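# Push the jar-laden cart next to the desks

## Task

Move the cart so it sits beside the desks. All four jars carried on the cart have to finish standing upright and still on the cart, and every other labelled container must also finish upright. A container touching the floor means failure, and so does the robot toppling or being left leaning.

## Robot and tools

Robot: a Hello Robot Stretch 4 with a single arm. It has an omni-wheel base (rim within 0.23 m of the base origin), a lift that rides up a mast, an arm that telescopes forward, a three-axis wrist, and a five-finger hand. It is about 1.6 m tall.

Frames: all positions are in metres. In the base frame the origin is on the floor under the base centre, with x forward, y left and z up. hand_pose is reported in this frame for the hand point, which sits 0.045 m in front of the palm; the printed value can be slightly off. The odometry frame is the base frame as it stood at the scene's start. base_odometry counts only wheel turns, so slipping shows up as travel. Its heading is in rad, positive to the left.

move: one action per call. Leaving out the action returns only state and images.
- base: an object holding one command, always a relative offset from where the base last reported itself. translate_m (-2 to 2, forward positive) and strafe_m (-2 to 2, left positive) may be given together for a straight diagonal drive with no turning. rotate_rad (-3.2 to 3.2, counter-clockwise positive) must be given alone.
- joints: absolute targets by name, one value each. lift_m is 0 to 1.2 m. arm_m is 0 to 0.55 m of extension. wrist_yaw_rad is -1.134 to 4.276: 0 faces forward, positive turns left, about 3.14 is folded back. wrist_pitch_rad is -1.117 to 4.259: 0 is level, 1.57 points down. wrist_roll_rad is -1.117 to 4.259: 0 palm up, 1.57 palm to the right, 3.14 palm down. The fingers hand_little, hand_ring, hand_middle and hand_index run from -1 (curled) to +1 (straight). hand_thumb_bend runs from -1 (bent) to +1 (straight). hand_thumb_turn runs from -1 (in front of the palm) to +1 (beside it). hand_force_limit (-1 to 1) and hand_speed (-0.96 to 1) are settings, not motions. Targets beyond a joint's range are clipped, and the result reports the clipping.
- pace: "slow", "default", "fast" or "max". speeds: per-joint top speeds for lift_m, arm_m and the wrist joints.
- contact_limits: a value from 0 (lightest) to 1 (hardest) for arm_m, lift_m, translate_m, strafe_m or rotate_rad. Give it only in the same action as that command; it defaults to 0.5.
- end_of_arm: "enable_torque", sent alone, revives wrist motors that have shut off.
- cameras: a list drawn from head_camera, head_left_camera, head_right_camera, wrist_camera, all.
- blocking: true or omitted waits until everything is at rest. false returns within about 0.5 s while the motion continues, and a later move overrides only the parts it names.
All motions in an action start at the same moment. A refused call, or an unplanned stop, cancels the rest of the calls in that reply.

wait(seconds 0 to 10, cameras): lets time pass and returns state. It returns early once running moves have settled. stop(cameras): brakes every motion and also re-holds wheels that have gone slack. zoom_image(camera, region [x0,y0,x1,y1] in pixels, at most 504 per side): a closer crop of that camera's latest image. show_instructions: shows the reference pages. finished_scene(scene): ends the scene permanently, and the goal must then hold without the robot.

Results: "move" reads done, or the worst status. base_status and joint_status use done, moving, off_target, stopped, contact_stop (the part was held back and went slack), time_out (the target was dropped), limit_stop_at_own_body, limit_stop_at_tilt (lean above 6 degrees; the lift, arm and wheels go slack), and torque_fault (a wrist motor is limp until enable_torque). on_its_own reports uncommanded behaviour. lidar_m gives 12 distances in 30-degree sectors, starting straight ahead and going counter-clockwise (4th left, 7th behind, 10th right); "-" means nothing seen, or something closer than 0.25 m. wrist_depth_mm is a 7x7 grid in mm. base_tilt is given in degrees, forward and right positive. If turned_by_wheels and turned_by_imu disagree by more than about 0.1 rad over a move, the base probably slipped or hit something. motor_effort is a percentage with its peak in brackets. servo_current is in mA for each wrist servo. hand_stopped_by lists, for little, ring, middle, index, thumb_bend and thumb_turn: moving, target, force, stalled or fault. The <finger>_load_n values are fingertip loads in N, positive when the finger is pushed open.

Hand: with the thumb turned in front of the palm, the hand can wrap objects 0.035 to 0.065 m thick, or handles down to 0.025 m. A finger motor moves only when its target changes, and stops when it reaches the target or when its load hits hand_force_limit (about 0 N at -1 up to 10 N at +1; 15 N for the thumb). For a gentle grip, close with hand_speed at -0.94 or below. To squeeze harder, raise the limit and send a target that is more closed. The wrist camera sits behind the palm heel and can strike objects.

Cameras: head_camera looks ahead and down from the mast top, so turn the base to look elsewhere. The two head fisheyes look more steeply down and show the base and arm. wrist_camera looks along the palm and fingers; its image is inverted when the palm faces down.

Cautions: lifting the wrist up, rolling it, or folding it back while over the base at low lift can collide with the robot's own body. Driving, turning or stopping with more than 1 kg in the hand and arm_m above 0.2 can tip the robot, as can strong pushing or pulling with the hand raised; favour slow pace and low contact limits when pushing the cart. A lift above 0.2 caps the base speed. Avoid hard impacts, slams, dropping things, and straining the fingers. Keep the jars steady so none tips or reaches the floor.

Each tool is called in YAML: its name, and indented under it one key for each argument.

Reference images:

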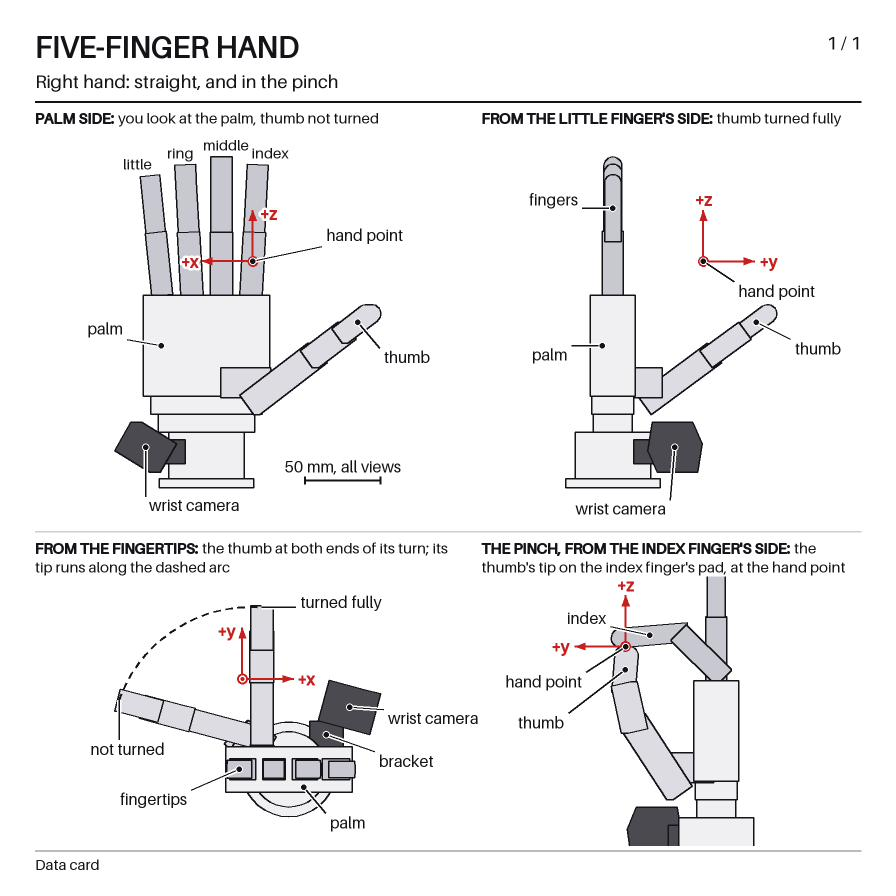

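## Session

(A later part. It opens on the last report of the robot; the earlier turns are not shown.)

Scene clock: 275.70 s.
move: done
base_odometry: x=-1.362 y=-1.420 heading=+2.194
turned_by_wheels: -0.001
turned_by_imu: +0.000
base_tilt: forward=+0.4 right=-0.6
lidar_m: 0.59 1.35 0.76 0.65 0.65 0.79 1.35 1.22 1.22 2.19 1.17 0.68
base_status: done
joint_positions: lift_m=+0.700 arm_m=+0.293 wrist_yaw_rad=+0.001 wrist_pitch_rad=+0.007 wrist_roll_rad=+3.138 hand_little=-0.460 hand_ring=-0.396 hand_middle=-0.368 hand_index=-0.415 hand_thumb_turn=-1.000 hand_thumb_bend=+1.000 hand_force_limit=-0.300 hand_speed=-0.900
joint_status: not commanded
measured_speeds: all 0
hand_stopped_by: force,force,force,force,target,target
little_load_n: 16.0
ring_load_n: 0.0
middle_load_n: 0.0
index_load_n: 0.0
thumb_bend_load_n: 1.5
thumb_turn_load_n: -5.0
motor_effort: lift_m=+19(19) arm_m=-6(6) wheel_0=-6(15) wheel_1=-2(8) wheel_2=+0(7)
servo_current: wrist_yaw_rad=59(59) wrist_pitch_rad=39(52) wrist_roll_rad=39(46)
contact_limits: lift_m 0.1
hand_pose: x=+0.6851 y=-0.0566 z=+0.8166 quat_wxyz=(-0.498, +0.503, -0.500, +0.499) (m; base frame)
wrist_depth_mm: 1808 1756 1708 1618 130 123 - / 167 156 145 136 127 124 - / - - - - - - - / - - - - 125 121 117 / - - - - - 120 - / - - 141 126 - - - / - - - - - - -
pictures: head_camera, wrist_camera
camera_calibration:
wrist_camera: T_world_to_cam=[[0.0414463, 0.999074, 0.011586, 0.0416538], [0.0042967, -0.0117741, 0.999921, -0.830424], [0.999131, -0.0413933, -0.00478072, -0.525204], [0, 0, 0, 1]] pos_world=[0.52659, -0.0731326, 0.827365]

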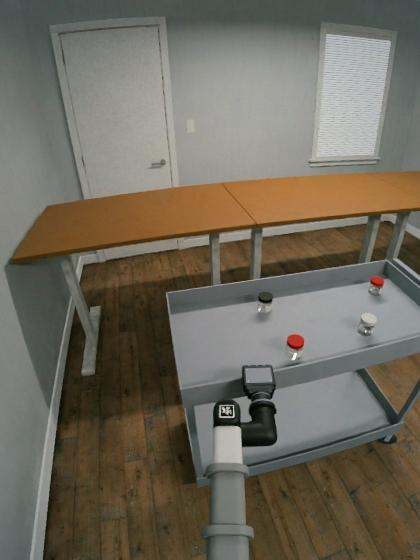

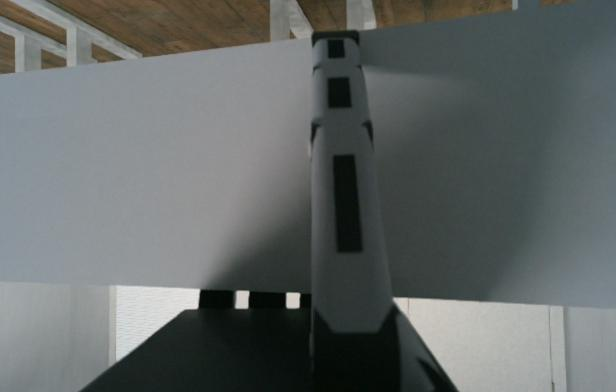

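move:
  joints: {"hand_speed": -0.6, "hand_index": 1, "hand_middle": 1, "hand_ring": 1, "hand_little": 1}

move:
  joints: {"lift_m": 0.85}

move:
  joints: {"arm_m": 0.1, "wrist_roll_rad": 0}
  base: {"translate_m": -0.1}

move:
  joints: {"wrist_yaw_rad": 3.14}
  base: {"rotate_rad": 0.2}

move:
  joints: {"lift_m": 0.565, "arm_m": 0.165}
  base: {"strafe_m": -0.47}
  cameras: ["head_camera", "head_left_camera"]

Scene clock: 278.47 s.
move: done
base_odometry: x=-1.362 y=-1.420 heading=+2.195
turned_by_wheels: +0.001
turned_by_imu: +0.001
base_tilt: forward=+0.4 right=-0.6
lidar_m: 0.59 1.36 0.76 0.65 0.65 0.77 1.38 1.21 1.25 2.17 1.15 0.67
base_status: not commanded
joint_positions: lift_m=+0.700 arm_m=+0.293 wrist_yaw_rad=+0.001 wrist_pitch_rad=+0.007 wrist_roll_rad=+3.138 hand_little=+1.000 hand_ring=+1.000 hand_middle=+1.000 hand_index=+1.000 hand_thumb_turn=-1.000 hand_thumb_bend=+1.000 hand_force_limit=-0.300 hand_speed=-0.600
joint_status: all done
measured_speeds: all 0
hand_stopped_by: target,target,target,target,target,target
little_load_n: 0.0
ring_load_n: -0.5
middle_load_n: -0.5
index_load_n: 0.0
thumb_bend_load_n: 0.0
thumb_turn_load_n: 0.0
motor_effort: lift_m=+19(19) arm_m=-5(6) wheel_0=-1(6) wheel_1=+0(2) wheel_2=+1(1)
servo_current: wrist_yaw_rad=52(65) wrist_pitch_rad=39(59) wrist_roll_rad=26(46)
contact_limits: lift_m 0.1
hand_pose: x=+0.6851 y=-0.0566 z=+0.8166 quat_wxyz=(-0.498, +0.503, -0.500, +0.499) (m; base frame)
wrist_depth_mm: 1756 1756 1756 1618 133 127 - / 179 163 151 140 128 125 119 / - - - - - 125 - / - - - - 128 123 118 / - - - - - 122 - / - - 141 127 - - - / - - - - - - -
pictures: none

Scene clock: 280.17 s.
move: done
base_odometry: x=-1.362 y=-1.420 heading=+2.195
turned_by_wheels: +0.000
turned_by_imu: +0.000
base_tilt: forward=+0.4 right=-0.6
lidar_m: 0.60 1.37 0.76 0.65 0.66 0.80 1.37 1.22 1.26 2.17 1.16 0.67
base_status: not commanded
joint_positions: lift_m=+0.850 arm_m=+0.293 wrist_yaw_rad=+0.001 wrist_pitch_rad=+0.007 wrist_roll_rad=+3.138 hand_little=+1.000 hand_ring=+1.000 hand_middle=+1.000 hand_index=+1.000 hand_thumb_turn=-1.000 hand_thumb_bend=+1.000 hand_force_limit=-0.300 hand_speed=-0.600
joint_status: all done
measured_speeds: all 0
hand_stopped_by: target,target,target,target,target,target
little_load_n: 0.0
ring_load_n: 0.0
middle_load_n: 0.0
index_load_n: 0.0
thumb_bend_load_n: 0.0
thumb_turn_load_n: 0.0
motor_effort: lift_m=+25(28) arm_m=-6(6) wheel_0=-1(1) wheel_1=+0(1) wheel_2=+1(1)
servo_current: wrist_yaw_rad=52(72) wrist_pitch_rad=39(52) wrist_roll_rad=33(46)
hand_pose: x=+0.6851 y=-0.0566 z=+0.9661 quat_wxyz=(-0.498, +0.503, -0.500, +0.499) (m; base frame)
wrist_depth_mm: - 296 - 364 - - 399 / - - - 107 - - 484 / - - - - - - - / - - - - - - - / - - - - - - - / - - - 139 - - - / - - - - - - -
pictures: none

Scene clock: 282.53 s.
move: done
base_odometry: x=-1.303 y=-1.502 heading=+2.195
turned_by_wheels: +0.000
turned_by_imu: +0.001
base_tilt: forward=+0.4 right=-0.6
lidar_m: 0.70 1.31 0.73 0.63 0.63 0.76 1.33 1.20 1.14 2.02 3.01 0.80
base_status: done
joint_positions: lift_m=+0.850 arm_m=+0.100 wrist_yaw_rad=+0.001 wrist_pitch_rad=+0.007 wrist_roll_rad=+0.003 hand_little=+1.000 hand_ring=+1.000 hand_middle=+1.000 hand_index=+1.000 hand_thumb_turn=-1.000 hand_thumb_bend=+1.000 hand_force_limit=-0.300 hand_speed=-0.600
joint_status: all done
measured_speeds: all 0
hand_stopped_by: target,target,target,target,target,target
little_load_n: 0.0
ring_load_n: 0.0
middle_load_n: 0.0
index_load_n: 0.0
thumb_bend_load_n: 0.0
thumb_turn_load_n: 0.0
motor_effort: lift_m=+25(25) arm_m=-6(8) wheel_0=+0(8) wheel_1=+0(7) wheel_2=-1(10)
servo_current: wrist_yaw_rad=39(59) wrist_pitch_rad=46(52) wrist_roll_rad=33(104)
hand_pose: x=+0.4930 y=-0.1183 z=+1.0864 quat_wxyz=(+0.497, +0.502, +0.501, +0.499) (m; base frame)
wrist_depth_mm: - - - - - - - / - - - - - - - / - - - - - - - / - - - - - - - / 1366 - 1921 1808 - - - / - - 195 139 - - - / - - - - - - -
pictures: none

Scene clock: 284.90 s.
move: done
base_odometry: x=-1.303 y=-1.502 heading=+2.395
turned_by_wheels: +0.200
turned_by_imu: +0.201
base_tilt: forward=+0.4 right=-0.6
lidar_m: 0.68 0.99 0.67 0.61 0.64 0.85 1.60 1.15 1.31 3.07 1.02 0.71
base_status: done
joint_positions: lift_m=+0.850 arm_m=+0.100 wrist_yaw_rad=+3.138 wrist_pitch_rad=+0.007 wrist_roll_rad=+0.003 hand_little=+1.000 hand_ring=+1.000 hand_middle=+1.000 hand_index=+1.000 hand_thumb_turn=-1.000 hand_thumb_bend=+1.000 hand_force_limit=-0.300 hand_speed=-0.600
joint_status: all done
measured_speeds: all 0
hand_stopped_by: target,target,target,target,target,target
little_load_n: 0.0
ring_load_n: 0.0
middle_load_n: 0.0
index_load_n: 0.0
thumb_bend_load_n: 0.0
thumb_turn_load_n: 0.0
motor_effort: lift_m=+25(25) arm_m=-4(6) wheel_0=+0(7) wheel_1=-1(7) wheel_2=+1(7)
servo_current: wrist_yaw_rad=39(124) wrist_pitch_rad=39(59) wrist_roll_rad=26(39)
hand_pose: x=+0.0495 y=+0.1193 z=+1.0865 quat_wxyz=(-0.498, -0.500, +0.504, +0.498) (m; base frame)
wrist_depth_mm: - - 303 - - - - / 109 114 245 107 - - - / 109 125 244 - - - - / 113 191 245 - - - - / 276 - - - - - - / 277 322 128 127 - - - / 278 301 - - - - -
pictures: none

Scene clock: 287.80 s.
move: done
base_odometry: x=-0.984 y=-1.157 heading=+2.395
turned_by_wheels: +0.000
turned_by_imu: +0.001
base_tilt: forward=+0.4 right=-0.6
lidar_m: 0.70 0.71 1.16 1.08 1.10 1.50 0.95 0.96 1.26 2.58 2.33 0.74
base_status: done
joint_positions: lift_m=+0.565 arm_m=+0.165 wrist_yaw_rad=+3.138 wrist_pitch_rad=+0.007 wrist_roll_rad=+0.003 hand_little=+1.000 hand_ring=+1.000 hand_middle=+1.000 hand_index=+1.000 hand_thumb_turn=-1.000 hand_thumb_bend=+1.000 hand_force_limit=-0.300 hand_speed=-0.600
joint_status: all done
measured_speeds: all 0
hand_stopped_by: target,target,target,target,target,target
little_load_n: 0.0
ring_load_n: 0.0
middle_load_n: 0.0
index_load_n: 0.0
thumb_bend_load_n: -0.5
thumb_turn_load_n: 0.0
motor_effort: lift_m=+18(24) arm_m=+6(8) wheel_0=-1(12) wheel_1=+0(10) wheel_2=+2(2)
servo_current: wrist_yaw_rad=46(65) wrist_pitch_rad=33(52) wrist_roll_rad=33(46)
hand_pose: x=+0.1143 y=+0.1191 z=+0.8020 quat_wxyz=(-0.498, -0.500, +0.503, +0.498) (m; base frame)
wrist_depth_mm: 101 - - - - - - / 101 149 357 107 - - - / - 151 249 - - - - / 109 172 309 - - - - / - 347 - - - - - / - 343 128 127 - - - / - 345 - - - - -
pictures: head_camera, head_left_camera

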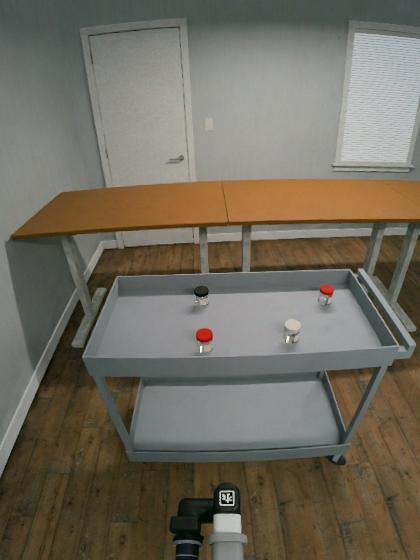

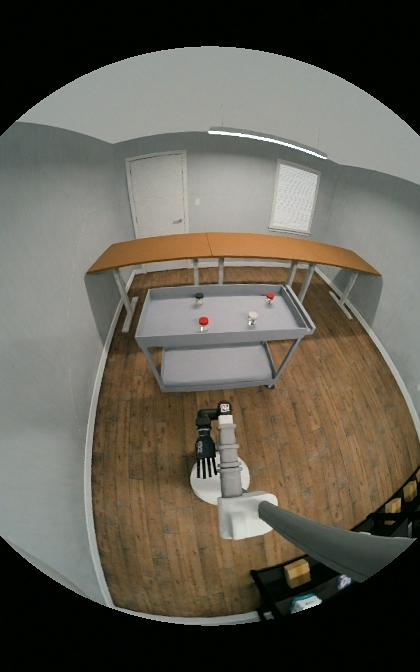

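move:
  base: {"rotate_rad": 0.035}

move:
  base: {"strafe_m": -0.07, "translate_m": 0.3}

move:
  base: {"translate_m": 0.25}
  pace: "slow"
  contact_limits: {"translate_m": 0.4}
  cameras: ["head_camera", "head_left_camera"]

Scene clock: 288.83 s.
move: done
base_odometry: x=-0.984 y=-1.157 heading=+2.430
turned_by_wheels: +0.035
turned_by_imu: +0.035
base_tilt: forward=+0.4 right=-0.6
lidar_m: 0.69 0.74 1.15 1.09 1.12 1.54 0.94 0.96 1.31 2.59 2.23 0.73
base_status: done
joint_positions: lift_m=+0.565 arm_m=+0.165 wrist_yaw_rad=+3.138 wrist_pitch_rad=+0.007 wrist_roll_rad=+0.003 hand_little=+1.000 hand_ring=+1.000 hand_middle=+1.000 hand_index=+1.000 hand_thumb_turn=-1.000 hand_thumb_bend=+1.000 hand_force_limit=-0.300 hand_speed=-0.600
joint_status: not commanded
measured_speeds: all 0
hand_stopped_by: target,target,target,target,target,target
little_load_n: -0.5
ring_load_n: 0.0
middle_load_n: 0.0
index_load_n: 0.0
thumb_bend_load_n: 0.0
thumb_turn_load_n: 0.0
motor_effort: lift_m=+18(19) arm_m=+6(6) wheel_0=+0(7) wheel_1=+1(4) wheel_2=+0(4)
servo_current: wrist_yaw_rad=59(59) wrist_pitch_rad=46(65) wrist_roll_rad=39(39)
hand_pose: x=+0.1143 y=+0.1191 z=+0.8020 quat_wxyz=(-0.498, -0.500, +0.503, +0.498) (m; base frame)
wrist_depth_mm: 102 - - - - - - / 102 167 362 107 - - - / 102 160 301 - - - - / - 173 309 - - - - / - 353 - - - - - / - 349 129 127 - - - / 347 340 - - - - -
pictures: none

Scene clock: 291.30 s.
move: done
base_odometry: x=-1.165 y=-0.908 heading=+2.430
turned_by_wheels: +0.000
turned_by_imu: -0.001
base_tilt: forward=+0.4 right=-0.6
lidar_m: 0.41 0.42 0.62 1.16 1.22 1.68 1.23 1.26 1.70 2.51 0.58 0.42
base_status: done
joint_positions: lift_m=+0.565 arm_m=+0.165 wrist_yaw_rad=+3.138 wrist_pitch_rad=+0.007 wrist_roll_rad=+0.003 hand_little=+1.000 hand_ring=+1.000 hand_middle=+1.000 hand_index=+1.000 hand_thumb_turn=-1.000 hand_thumb_bend=+1.000 hand_force_limit=-0.300 hand_speed=-0.600
joint_status: not commanded
measured_speeds: all 0
hand_stopped_by: target,target,target,target,target,target
little_load_n: 0.0
ring_load_n: 0.0
middle_load_n: 0.0
index_load_n: 0.0
thumb_bend_load_n: 0.0
thumb_turn_load_n: 0.0
motor_effort: lift_m=+19(19) arm_m=+6(6) wheel_0=+1(11) wheel_1=+1(5) wheel_2=+0(10)
servo_current: wrist_yaw_rad=52(65) wrist_pitch_rad=26(65) wrist_roll_rad=39(46)
hand_pose: x=+0.1143 y=+0.1191 z=+0.8020 quat_wxyz=(-0.498, -0.500, +0.503, +0.498) (m; base frame)
wrist_depth_mm: 103 1576 - - - - - / 103 172 364 - - - - / 103 172 310 - - - - / 159 175 349 - - - - / 1661 389 - - - - - / - 364 - 139 - - - / 1661 340 - - - - -
pictures: none

Scene clock: 295.07 s.
move: done
base_odometry: x=-1.355 y=-0.744 heading=+2.430
turned_by_wheels: +0.000
turned_by_imu: +0.002
base_tilt: forward=+0.4 right=-0.6
lidar_m: 0.35 0.36 0.42 1.16 1.22 1.68 1.48 1.54 2.02 2.51 0.65 0.38
base_status: done
joint_positions: lift_m=+0.565 arm_m=+0.165 wrist_yaw_rad=+3.139 wrist_pitch_rad=+0.007 wrist_roll_rad=+0.003 hand_little=+1.000 hand_ring=+1.000 hand_middle=+1.000 hand_index=+1.000 hand_thumb_turn=-1.000 hand_thumb_bend=+1.000 hand_force_limit=-0.300 hand_speed=-0.600
joint_status: not commanded
measured_speeds: all 0
hand_stopped_by: target,target,target,target,target,target
little_load_n: 0.0
ring_load_n: 0.0
middle_load_n: 0.0
index_load_n: 0.0
thumb_bend_load_n: 0.0
thumb_turn_load_n: 0.0
motor_effort: lift_m=+19(20) arm_m=+6(9) wheel_0=+0(8) wheel_1=+2(7) wheel_2=-2(11)
servo_current: wrist_yaw_rad=26(65) wrist_pitch_rad=39(72) wrist_roll_rad=33(46)
contact_limits: translate_m 0.4
hand_pose: x=+0.1141 y=+0.1189 z=+0.8019 quat_wxyz=(-0.498, -0.500, +0.503, +0.498) (m; base frame)
wrist_depth_mm: - - - - - - - / 101 113 359 - - - - / - 151 200 - - - - / 108 172 309 - - - - / - 345 - - - - - / - 345 - 139 - - - / 1863 343 - - - - 1661
pictures: head_camera, head_left_camera

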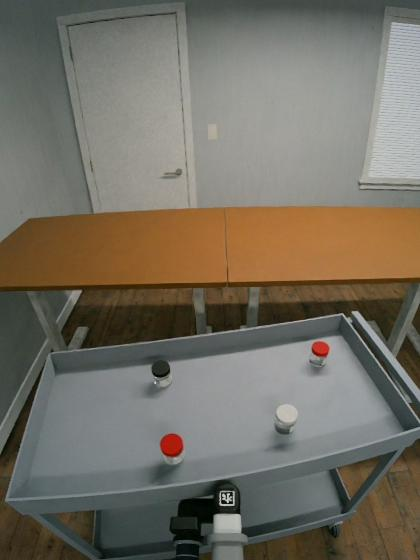

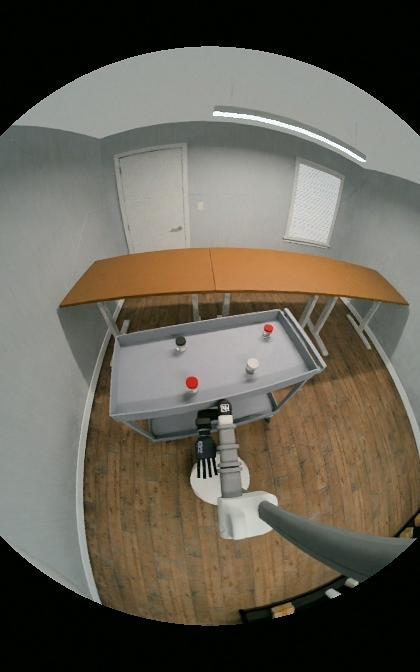

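move:
  base: {"translate_m": -0.1}

move:
  base: {"strafe_m": 0.42}

move:
  base: {"translate_m": 0.17}
  pace: "slow"
  contact_limits: {"translate_m": 0.4}
  cameras: ["head_camera", "head_left_camera"]

Scene clock: 297.73 s.
move: done
base_odometry: x=-1.279 y=-0.810 heading=+2.430
turned_by_wheels: +0.000
turned_by_imu: +0.001
base_tilt: forward=+0.4 right=-0.6
lidar_m: 0.43 0.41 0.54 1.18 1.21 1.64 1.38 1.41 1.94 2.52 1.61 0.51
base_status: done
joint_positions: lift_m=+0.565 arm_m=+0.165 wrist_yaw_rad=+3.139 wrist_pitch_rad=+0.007 wrist_roll_rad=+0.003 hand_little=+1.000 hand_ring=+1.000 hand_middle=+1.000 hand_index=+1.000 hand_thumb_turn=-1.000 hand_thumb_bend=+1.000 hand_force_limit=-0.300 hand_speed=-0.600
joint_status: not commanded
measured_speeds: all 0
hand_stopped_by: target,target,target,target,target,target
little_load_n: 0.0
ring_load_n: 0.0
middle_load_n: 0.0
index_load_n: 0.0
thumb_bend_load_n: 0.0
thumb_turn_load_n: 0.0
motor_effort: lift_m=+19(20) arm_m=+6(6) wheel_0=-1(8) wheel_1=-2(7) wheel_2=+0(9)
servo_current: wrist_yaw_rad=33(59) wrist_pitch_rad=46(59) wrist_roll_rad=39(39)
hand_pose: x=+0.1142 y=+0.1189 z=+0.8019 quat_wxyz=(-0.498, -0.500, +0.503, +0.498) (m; base frame)
wrist_depth_mm: - - - - - - - / 101 114 359 - - - - / - 151 202 - - - - / 108 172 309 - - - - / - 347 - - - - - / - 347 - 139 - - - / 1808 343 - - - - 1661
pictures: none

Scene clock: 300.47 s.
move: done
base_odometry: x=-1.553 y=-1.128 heading=+2.430
turned_by_wheels: +0.000
turned_by_imu: +0.000
base_tilt: forward=+0.4 right=-0.6
lidar_m: 0.38 1.11 0.81 0.74 0.78 1.08 2.02 1.45 1.95 2.92 0.67 0.42
base_status: done
joint_positions: lift_m=+0.565 arm_m=+0.165 wrist_yaw_rad=+3.139 wrist_pitch_rad=+0.007 wrist_roll_rad=+0.003 hand_little=+1.000 hand_ring=+1.000 hand_middle=+1.000 hand_index=+1.000 hand_thumb_turn=-1.000 hand_thumb_bend=+1.000 hand_force_limit=-0.300 hand_speed=-0.600
joint_status: not commanded
measured_speeds: all 0
hand_stopped_by: target,target,target,target,target,target
little_load_n: 0.0
ring_load_n: 0.0
middle_load_n: 0.0
index_load_n: 0.0
thumb_bend_load_n: 0.0
thumb_turn_load_n: 0.0
motor_effort: lift_m=+20(20) arm_m=+5(6) wheel_0=+2(11) wheel_1=-1(10) wheel_2=+1(4)
servo_current: wrist_yaw_rad=33(72) wrist_pitch_rad=26(52) wrist_roll_rad=33(39)
hand_pose: x=+0.1142 y=+0.1189 z=+0.8019 quat_wxyz=(-0.498, -0.500, +0.503, +0.498) (m; base frame)
wrist_depth_mm: 102 - - - - - - / 103 172 373 - - - - / 103 172 310 - - - - / 141 175 349 - - - - / - 366 - - - - - / - 362 203 139 - - - / 1756 340 - - - - -
pictures: none

Scene clock: 303.47 s.
move: done
base_odometry: x=-1.682 y=-1.017 heading=+2.430
turned_by_wheels: +0.000
turned_by_imu: +0.000
base_tilt: forward=+0.4 right=-0.6
lidar_m: 0.36 0.34 0.81 0.76 0.78 1.06 2.19 1.61 2.18 2.92 0.53 0.35
base_status: done
joint_positions: lift_m=+0.565 arm_m=+0.165 wrist_yaw_rad=+3.142 wrist_pitch_rad=+0.007 wrist_roll_rad=+0.003 hand_little=+1.000 hand_ring=+1.000 hand_middle=+1.000 hand_index=+1.000 hand_thumb_turn=-1.000 hand_thumb_bend=+1.000 hand_force_limit=-0.300 hand_speed=-0.600
joint_status: not commanded
measured_speeds: all 0
hand_stopped_by: target,target,target,target,target,target
little_load_n: 0.0
ring_load_n: 0.0
middle_load_n: 0.0
index_load_n: 0.0
thumb_bend_load_n: 0.0
thumb_turn_load_n: 0.0
motor_effort: lift_m=+19(20) arm_m=+6(6) wheel_0=+2(11) wheel_1=+2(6) wheel_2=+0(7)
servo_current: wrist_yaw_rad=65(65) wrist_pitch_rad=46(65) wrist_roll_rad=39(46)
contact_limits: translate_m 0.4
hand_pose: x=+0.1139 y=+0.1183 z=+0.8019 quat_wxyz=(-0.499, -0.501, +0.502, +0.497) (m; base frame)
wrist_depth_mm: 102 - - - - - - / 102 146 362 - - - - / 102 151 250 - - - - / 110 172 310 - - - - / - 349 - - - - - / - 347 202 139 - - - / 1921 342 - - - - -
pictures: head_camera, head_left_camera

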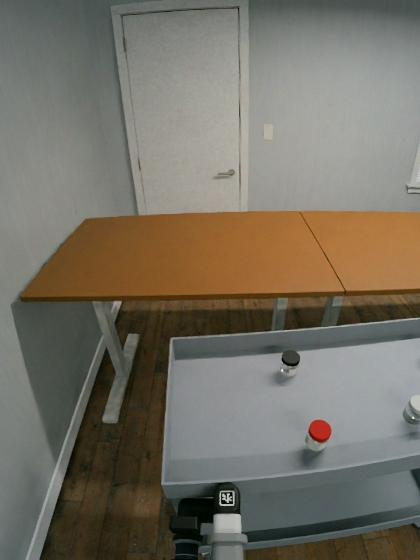

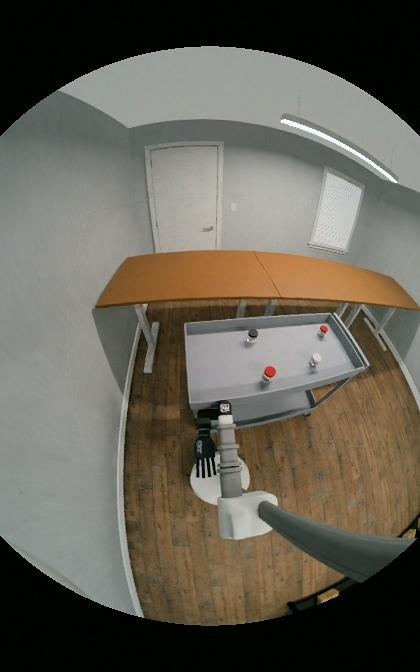

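move:
  base: {"translate_m": -0.08}

move:
  base: {"strafe_m": -0.27}

move:
  base: {"translate_m": 0.12}
  pace: "slow"
  contact_limits: {"translate_m": 0.4}
  cameras: ["head_camera", "head_left_camera"]

Scene clock: 305.27 s.
move: done
base_odometry: x=-1.621 y=-1.069 heading=+2.430
turned_by_wheels: +0.000
turned_by_imu: +0.000
base_tilt: forward=+0.4 right=-0.6
lidar_m: 0.41 0.44 0.79 0.75 0.79 1.07 2.10 1.54 2.05 2.94 0.68 0.45
base_status: done
joint_positions: lift_m=+0.565 arm_m=+0.165 wrist_yaw_rad=+3.142 wrist_pitch_rad=+0.007 wrist_roll_rad=+0.003 hand_little=+1.000 hand_ring=+1.000 hand_middle=+1.000 hand_index=+1.000 hand_thumb_turn=-1.000 hand_thumb_bend=+1.000 hand_force_limit=-0.300 hand_speed=-0.600
joint_status: not commanded
measured_speeds: all 0
hand_stopped_by: target,target,target,target,target,target
little_load_n: 0.0
ring_load_n: 0.0
middle_load_n: 0.0
index_load_n: 0.0
thumb_bend_load_n: 0.0
thumb_turn_load_n: 0.0
motor_effort: lift_m=+19(20) arm_m=+5(6) wheel_0=-1(8) wheel_1=-1(6) wheel_2=-1(8)
servo_current: wrist_yaw_rad=52(59) wrist_pitch_rad=39(52) wrist_roll_rad=39(46)
hand_pose: x=+0.1139 y=+0.1184 z=+0.8019 quat_wxyz=(-0.499, -0.501, +0.503, +0.497) (m; base frame)
wrist_depth_mm: - - - - - - - / 101 114 362 - - - - / - 151 201 - - - - / 108 172 309 - - - - / - 345 - - - - - / - 347 - 139 - - - / 1863 343 - - - - -
pictures: none

Scene clock: 307.50 s.
move: done
base_odometry: x=-1.445 y=-0.865 heading=+2.430
turned_by_wheels: +0.000
turned_by_imu: +0.001
base_tilt: forward=+0.4 right=-0.6
lidar_m: 0.42 0.43 1.10 1.01 1.05 1.46 1.49 1.54 2.05 2.65 0.68 0.48
base_status: done
joint_positions: lift_m=+0.565 arm_m=+0.165 wrist_yaw_rad=+3.141 wrist_pitch_rad=+0.007 wrist_roll_rad=+0.003 hand_little=+1.000 hand_ring=+1.000 hand_middle=+1.000 hand_index=+1.000 hand_thumb_turn=-1.000 hand_thumb_bend=+1.000 hand_force_limit=-0.300 hand_speed=-0.600
joint_status: not commanded
measured_speeds: all 0
hand_stopped_by: target,target,target,target,target,target
little_load_n: 0.0
ring_load_n: 0.0
middle_load_n: 0.0
index_load_n: 0.0
thumb_bend_load_n: 0.0
thumb_turn_load_n: 0.0
motor_effort: lift_m=+20(20) arm_m=+5(6) wheel_0=+0(12) wheel_1=+1(10) wheel_2=+1(2)
servo_current: wrist_yaw_rad=39(78) wrist_pitch_rad=52(52) wrist_roll_rad=33(46)
hand_pose: x=+0.1140 y=+0.1185 z=+0.8019 quat_wxyz=(-0.499, -0.501, +0.503, +0.498) (m; base frame)
wrist_depth_mm: 101 - - - - - - / 101 114 357 - - - - / - 151 202 - - - - / 108 172 309 - - - - / - 347 - - - - - / - 345 203 139 - - - / 1921 345 - - - - -
pictures: none

Scene clock: 310.00 s.
move: done
base_odometry: x=-1.536 y=-0.786 heading=+2.430
turned_by_wheels: +0.000
turned_by_imu: +0.000
base_tilt: forward=+0.5 right=-0.6
lidar_m: 0.35 0.36 0.46 1.03 1.06 1.48 1.62 1.64 2.26 2.64 0.55 0.36
base_status: done
joint_positions: lift_m=+0.565 arm_m=+0.165 wrist_yaw_rad=+3.141 wrist_pitch_rad=+0.007 wrist_roll_rad=+0.003 hand_little=+1.000 hand_ring=+1.000 hand_middle=+1.000 hand_index=+1.000 hand_thumb_turn=-1.000 hand_thumb_bend=+1.000 hand_force_limit=-0.300 hand_speed=-0.600
joint_status: not commanded
measured_speeds: all 0
hand_stopped_by: target,target,target,target,target,target
little_load_n: 0.0
ring_load_n: 0.0
middle_load_n: 0.0
index_load_n: 0.0
thumb_bend_load_n: 0.0
thumb_turn_load_n: 0.0
motor_effort: lift_m=+20(20) arm_m=+6(6) wheel_0=+2(8) wheel_1=+1(6) wheel_2=-1(6)
servo_current: wrist_yaw_rad=59(72) wrist_pitch_rad=52(52) wrist_roll_rad=39(46)
contact_limits: translate_m 0.4
hand_pose: x=+0.1140 y=+0.1185 z=+0.8019 quat_wxyz=(-0.499, -0.501, +0.503, +0.498) (m; base frame)
wrist_depth_mm: - - - - - - - / 101 151 359 - - - - / - 154 274 - - - - / 109 172 310 - - - - / - 359 - - - - - / - 347 202 139 - - - / 1983 343 - - - - -
pictures: head_camera, head_left_camera

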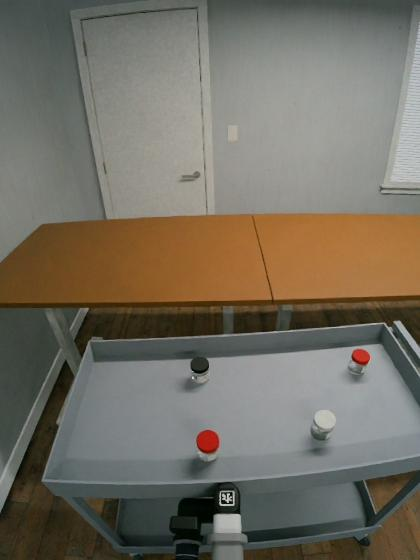

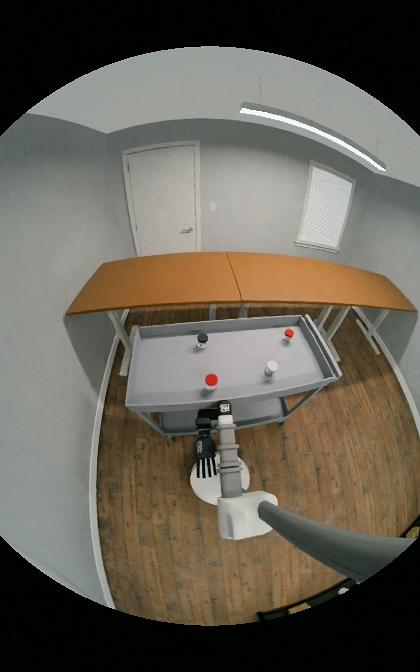

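move:
  base: {"translate_m": -0.03}

move:
  base: {"strafe_m": 0.25}

move:
  base: {"translate_m": 0.13}
  pace: "slow"
  contact_limits: {"translate_m": 0.4}
  cameras: ["head_camera", "head_left_camera"]

Scene clock: 311.47 s.
move: done
base_odometry: x=-1.513 y=-0.806 heading=+2.430
turned_by_wheels: +0.000
turned_by_imu: +0.000
base_tilt: forward=+0.4 right=-0.6
lidar_m: 0.35 0.39 0.53 1.03 1.09 1.46 1.56 1.63 2.19 2.67 0.57 0.38
base_status: done
joint_positions: lift_m=+0.565 arm_m=+0.165 wrist_yaw_rad=+3.141 wrist_pitch_rad=+0.007 wrist_roll_rad=+0.003 hand_little=+1.000 hand_ring=+1.000 hand_middle=+1.000 hand_index=+1.000 hand_thumb_turn=-1.000 hand_thumb_bend=+1.000 hand_force_limit=-0.300 hand_speed=-0.600
joint_status: not commanded
measured_speeds: all 0
hand_stopped_by: target,target,target,target,target,target
little_load_n: 0.0
ring_load_n: 0.0
middle_load_n: 0.0
index_load_n: 0.0
thumb_bend_load_n: 0.0
thumb_turn_load_n: 0.0
motor_effort: lift_m=+20(20) arm_m=+6(6) wheel_0=-1(7) wheel_1=-2(5) wheel_2=-2(7)
servo_current: wrist_yaw_rad=52(52) wrist_pitch_rad=52(65) wrist_roll_rad=33(46)
hand_pose: x=+0.1140 y=+0.1186 z=+0.8019 quat_wxyz=(-0.499, -0.501, +0.503, +0.498) (m; base frame)
wrist_depth_mm: - - - - - - - / 101 150 357 - - - - / - 153 252 - - - - / 109 172 310 - - - - / - 347 - - - - - / - 347 202 139 - - - / 1921 345 - - - - -
pictures: none

Scene clock: 313.60 s.
move: done
base_odometry: x=-1.676 y=-0.995 heading=+2.430
turned_by_wheels: +0.000
turned_by_imu: +0.000
base_tilt: forward=+0.4 right=-0.6
lidar_m: 0.34 0.35 0.83 0.73 0.84 1.12 2.20 1.64 2.21 2.91 0.55 0.39
base_status: done
joint_positions: lift_m=+0.565 arm_m=+0.165 wrist_yaw_rad=+3.141 wrist_pitch_rad=+0.007 wrist_roll_rad=+0.003 hand_little=+1.000 hand_ring=+1.000 hand_middle=+1.000 hand_index=+1.000 hand_thumb_turn=-1.000 hand_thumb_bend=+1.000 hand_force_limit=-0.300 hand_speed=-0.600
joint_status: not commanded
measured_speeds: all 0
hand_stopped_by: target,target,target,target,target,target
little_load_n: 0.0
ring_load_n: 0.0
middle_load_n: 0.0
index_load_n: 0.0
thumb_bend_load_n: 0.0
thumb_turn_load_n: 0.0
motor_effort: lift_m=+20(20) arm_m=+6(6) wheel_0=+2(11) wheel_1=-1(10) wheel_2=+0(2)
servo_current: wrist_yaw_rad=46(78) wrist_pitch_rad=39(59) wrist_roll_rad=39(39)
hand_pose: x=+0.1140 y=+0.1187 z=+0.8019 quat_wxyz=(-0.499, -0.501, +0.503, +0.498) (m; base frame)
wrist_depth_mm: 102 - - - - - - / 103 172 370 - - - - / 103 172 310 - - - - / 159 174 330 - - - - / - 364 - - - - - / - 359 195 139 - - - / 1863 340 - - - - -
pictures: none

Scene clock: 316.17 s.
move: done
base_odometry: x=-1.775 y=-0.911 heading=+2.430
turned_by_wheels: +0.000
turned_by_imu: +0.000
base_tilt: forward=+0.4 right=-0.6
lidar_m: 0.36 0.37 0.83 0.78 0.81 1.13 2.19 1.76 2.35 2.90 0.49 0.35
base_status: done
joint_positions: lift_m=+0.565 arm_m=+0.165 wrist_yaw_rad=+3.141 wrist_pitch_rad=+0.007 wrist_roll_rad=+0.003 hand_little=+1.000 hand_ring=+1.000 hand_middle=+1.000 hand_index=+1.000 hand_thumb_turn=-1.000 hand_thumb_bend=+1.000 hand_force_limit=-0.300 hand_speed=-0.600
joint_status: not commanded
measured_speeds: all 0
hand_stopped_by: target,target,target,target,target,target
little_load_n: 0.0
ring_load_n: 0.0
middle_load_n: 0.0
index_load_n: 0.0
thumb_bend_load_n: 0.0
thumb_turn_load_n: -0.5
motor_effort: lift_m=+20(20) arm_m=+6(7) wheel_0=+3(9) wheel_1=+2(6) wheel_2=-2(7)
servo_current: wrist_yaw_rad=33(65) wrist_pitch_rad=33(52) wrist_roll_rad=39(46)
contact_limits: translate_m 0.4
hand_pose: x=+0.1140 y=+0.1187 z=+0.8019 quat_wxyz=(-0.499, -0.501, +0.503, +0.498) (m; base frame)
wrist_depth_mm: 102 - - - - - - / 102 172 370 - - - - / 103 173 310 - - - - / 159 175 330 - - - - / - 387 - - - - - / - 362 - 139 - - - / 1983 340 - - - - -
pictures: head_camera, head_left_camera

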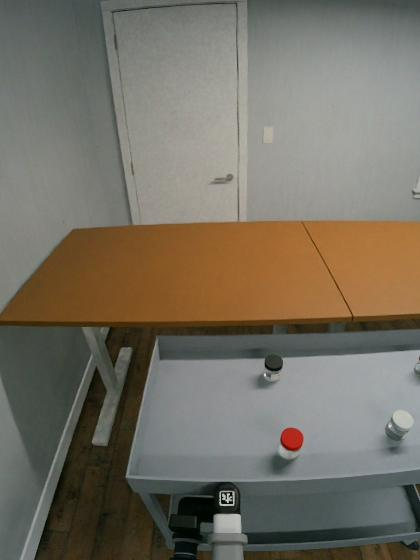

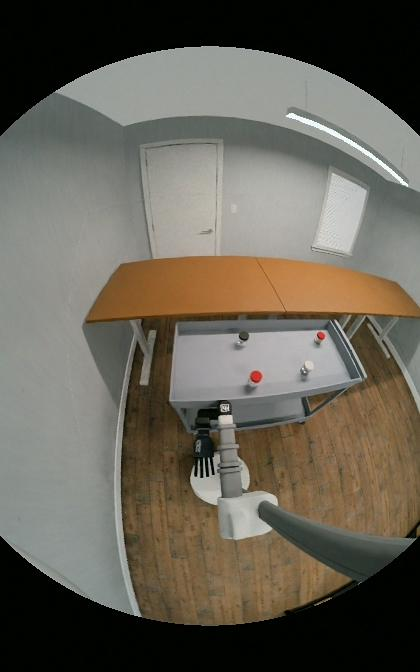

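move:
  base: {"translate_m": -0.04}
  pace: "slow"
  cameras: ["head_camera","head_right_camera"]

move:
  base: {"strafe_m": -0.26}
  pace: "slow"
  cameras: ["head_camera","head_right_camera"]

Scene clock: 318.73 s.
move: done
base_odometry: x=-1.745 y=-0.937 heading=+2.430
turned_by_wheels: +0.000
turned_by_imu: +0.000
base_tilt: forward=+0.4 right=-0.6
lidar_m: 0.38 0.39 0.83 0.77 0.83 1.14 2.22 1.73 2.30 2.91 0.57 0.39
base_status: done
joint_positions: lift_m=+0.565 arm_m=+0.165 wrist_yaw_rad=+3.141 wrist_pitch_rad=+0.007 wrist_roll_rad=+0.003 hand_little=+1.000 hand_ring=+1.000 hand_middle=+1.000 hand_index=+1.000 hand_thumb_turn=-1.000 hand_thumb_bend=+1.000 hand_force_limit=-0.300 hand_speed=-0.600
joint_status: not commanded
measured_speeds: all 0
hand_stopped_by: target,target,target,target,target,target
little_load_n: 0.0
ring_load_n: 0.0
middle_load_n: 0.0
index_load_n: 0.0
thumb_bend_load_n: 0.0
thumb_turn_load_n: 0.0
motor_effort: lift_m=+20(20) arm_m=+6(6) wheel_0=-3(6) wheel_1=-2(5) wheel_2=+0(5)
servo_current: wrist_yaw_rad=59(72) wrist_pitch_rad=46(65) wrist_roll_rad=33(46)
hand_pose: x=+0.1140 y=+0.1187 z=+0.8019 quat_wxyz=(-0.499, -0.501, +0.503, +0.498) (m; base frame)
wrist_depth_mm: 102 - - - - - - / 103 172 370 - - - - / 103 172 310 - - - - / 160 174 327 - - - - / - 366 - - - - - / - 359 195 139 - - - / 1983 340 - - - - -
pictures: head_camera, head_right_camera

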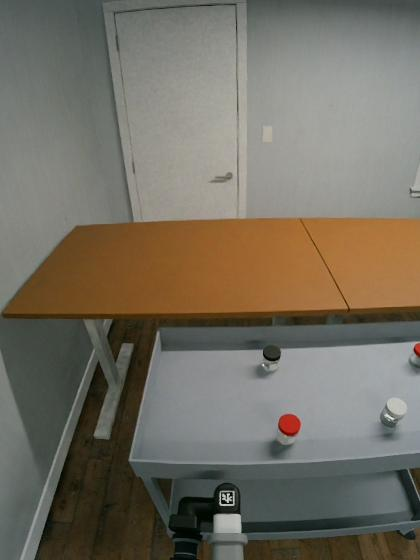

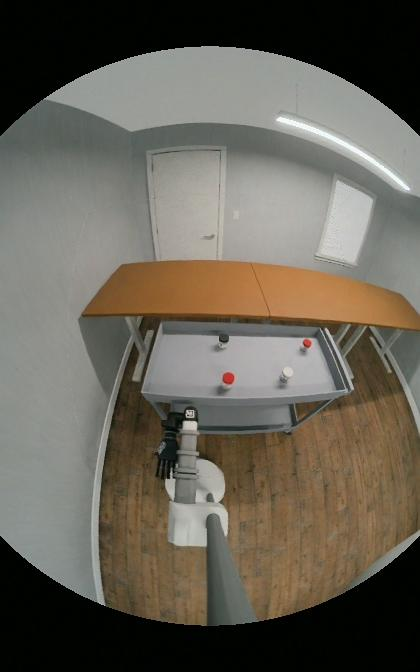

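Scene clock: 322.47 s.
move: done
base_odometry: x=-1.575 y=-0.740 heading=+2.430
turned_by_wheels: +0.000
turned_by_imu: +0.001
base_tilt: forward=+0.4 right=-0.6
lidar_m: 0.37 0.40 0.56 1.04 1.09 1.47 1.65 1.70 2.32 2.65 0.56 0.39
base_status: done
joint_positions: lift_m=+0.565 arm_m=+0.165 wrist_yaw_rad=+3.141 wrist_pitch_rad=+0.007 wrist_roll_rad=+0.003 hand_little=+1.000 hand_ring=+1.000 hand_middle=+1.000 hand_index=+1.000 hand_thumb_turn=-1.000 hand_thumb_bend=+1.000 hand_force_limit=-0.300 hand_speed=-0.600
joint_status: not commanded
measured_speeds: all 0
hand_stopped_by: target,target,target,target,target,target
little_load_n: 0.0
ring_load_n: 0.0
middle_load_n: 0.0
index_load_n: 0.0
thumb_bend_load_n: 0.0
thumb_turn_load_n: 0.5
motor_effort: lift_m=+20(20) arm_m=+6(7) wheel_0=+1(9) wheel_1=+0(6) wheel_2=-1(2)
servo_current: wrist_yaw_rad=39(65) wrist_pitch_rad=39(52) wrist_roll_rad=33(39)
hand_pose: x=+0.1140 y=+0.1187 z=+0.8019 quat_wxyz=(-0.499, -0.501, +0.503, +0.498) (m; base frame)
wrist_depth_mm: 102 - - - - - - / 102 172 366 - - - - / 103 163 310 - - - - / 115 173 330 - - - - / - 384 - - - - - / - 355 - 139 - - - / 1921 340 - - - - -
pictures: head_camera, head_right_camera

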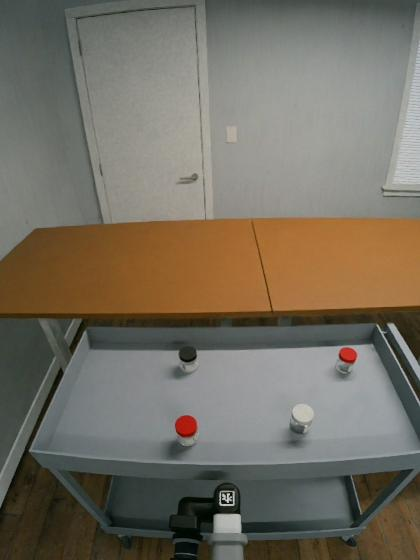

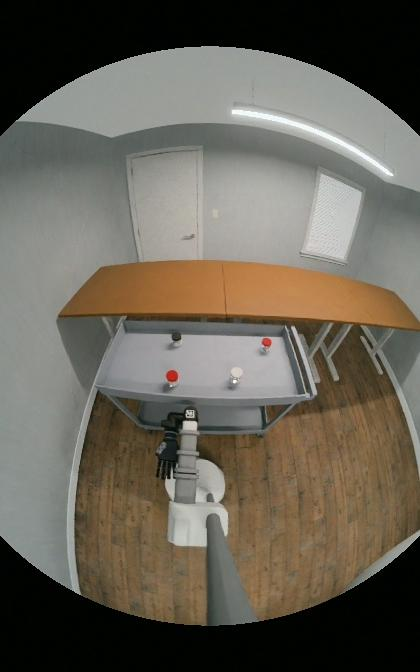

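move:
  base: {"translate_m": 0.08}
  pace: "slow"
  contact_limits: {"translate_m": 0.4}
  cameras: ["head_camera"]

Scene clock: 324.90 s.
move: done
base_odometry: x=-1.635 y=-0.688 heading=+2.430
turned_by_wheels: +0.000
turned_by_imu: +0.002
base_tilt: forward=+0.4 right=-0.6
lidar_m: 0.35 0.38 0.53 1.04 1.09 1.47 1.75 1.80 2.42 2.63 0.51 0.36
base_status: done
joint_positions: lift_m=+0.565 arm_m=+0.165 wrist_yaw_rad=+3.141 wrist_pitch_rad=+0.007 wrist_roll_rad=+0.003 hand_little=+1.000 hand_ring=+1.000 hand_middle=+1.000 hand_index=+1.000 hand_thumb_turn=-1.000 hand_thumb_bend=+1.000 hand_force_limit=-0.300 hand_speed=-0.600
joint_status: not commanded
measured_speeds: all 0
hand_stopped_by: target,target,target,target,target,target
little_load_n: -0.5
ring_load_n: 0.0
middle_load_n: 0.0
index_load_n: 0.0
thumb_bend_load_n: 0.0
thumb_turn_load_n: 0.0
motor_effort: lift_m=+20(20) arm_m=+6(8) wheel_0=+1(6) wheel_1=+3(6) wheel_2=-1(9)
servo_current: wrist_yaw_rad=46(72) wrist_pitch_rad=52(59) wrist_roll_rad=33(46)
contact_limits: translate_m 0.4
hand_pose: x=+0.1140 y=+0.1187 z=+0.8019 quat_wxyz=(-0.499, -0.501, +0.503, +0.498) (m; base frame)
wrist_depth_mm: 102 - - - - - - / 103 172 377 - - - - / 103 172 310 - - - - / 160 175 347 - - - - / - 387 - - - - - / - 362 - 139 - - - / 1983 340 - - - - -
pictures: head_camera

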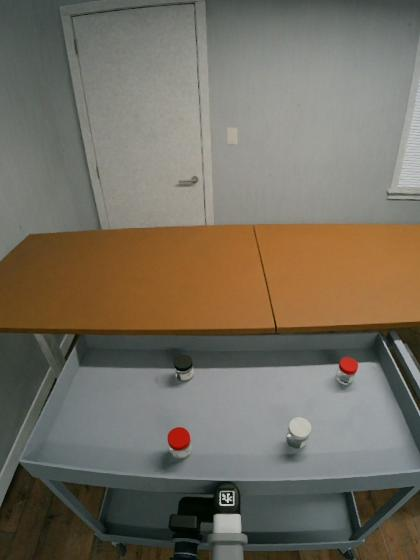

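zoom_image:
  camera: "head_camera"
  region: [40, 310, 420, 400]

Scaled by 1.326 from the camera's 420x560 image, which has a finer 1200x1600 frame.

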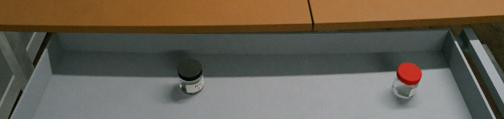

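move:
  base: {"translate_m": -0.15}
  cameras: ["head_camera","head_left_camera","head_right_camera"]

finished_scene:
  scene: 1

Scene clock: 329.17 s.
move: done
base_odometry: x=-1.522 y=-0.786 heading=+2.430
turned_by_wheels: +0.000
turned_by_imu: +0.001
base_tilt: forward=+0.4 right=-0.6
lidar_m: 0.48 0.51 1.10 1.04 1.09 1.48 1.61 1.65 2.22 2.65 0.70 0.52
base_status: done
joint_positions: lift_m=+0.565 arm_m=+0.165 wrist_yaw_rad=+3.141 wrist_pitch_rad=+0.007 wrist_roll_rad=+0.003 hand_little=+1.000 hand_ring=+1.000 hand_middle=+1.000 hand_index=+1.000 hand_thumb_turn=-1.000 hand_thumb_bend=+1.000 hand_force_limit=-0.300 hand_speed=-0.600
joint_status: not commanded
measured_speeds: all 0
hand_stopped_by: target,target,target,target,target,target
little_load_n: 0.0
ring_load_n: 0.0
middle_load_n: 0.0
index_load_n: 0.0
thumb_bend_load_n: 0.0
thumb_turn_load_n: 0.0
motor_effort: lift_m=+20(20) arm_m=+6(6) wheel_0=+0(7) wheel_1=-2(6) wheel_2=-1(9)
servo_current: wrist_yaw_rad=26(65) wrist_pitch_rad=46(59) wrist_roll_rad=26(46)
hand_pose: x=+0.1140 y=+0.1187 z=+0.8019 quat_wxyz=(-0.499, -0.501, +0.503, +0.498) (m; base frame)
wrist_depth_mm: - - - - - - - / 101 113 359 - - - - / - 150 200 - - - - / 107 172 309 - - - - / - 345 - - - - - / - 345 - 139 - - - / 1983 343 - - - - -
pictures: head_camera, head_left_camera, head_right_camera

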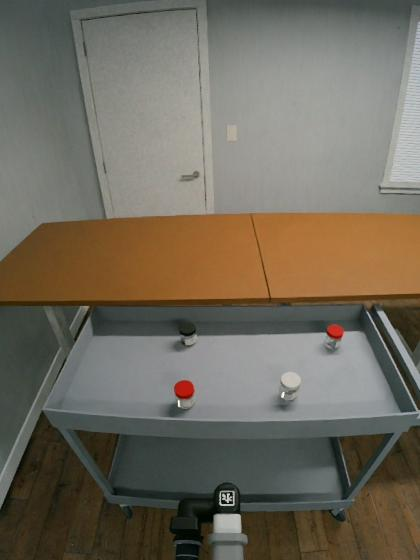

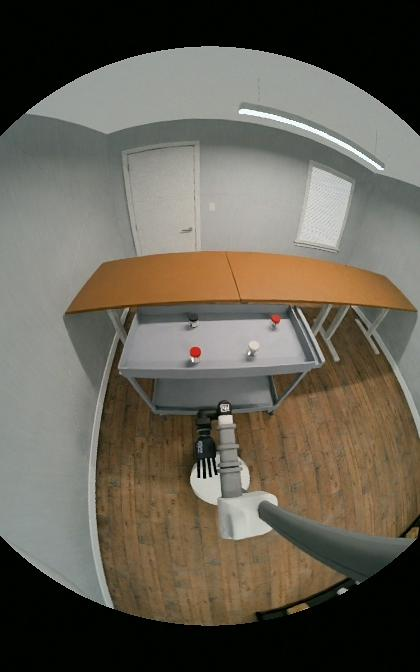

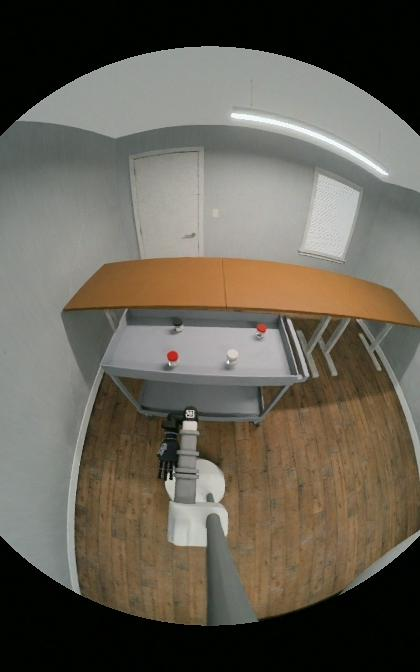

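The scene is finished: the task was done.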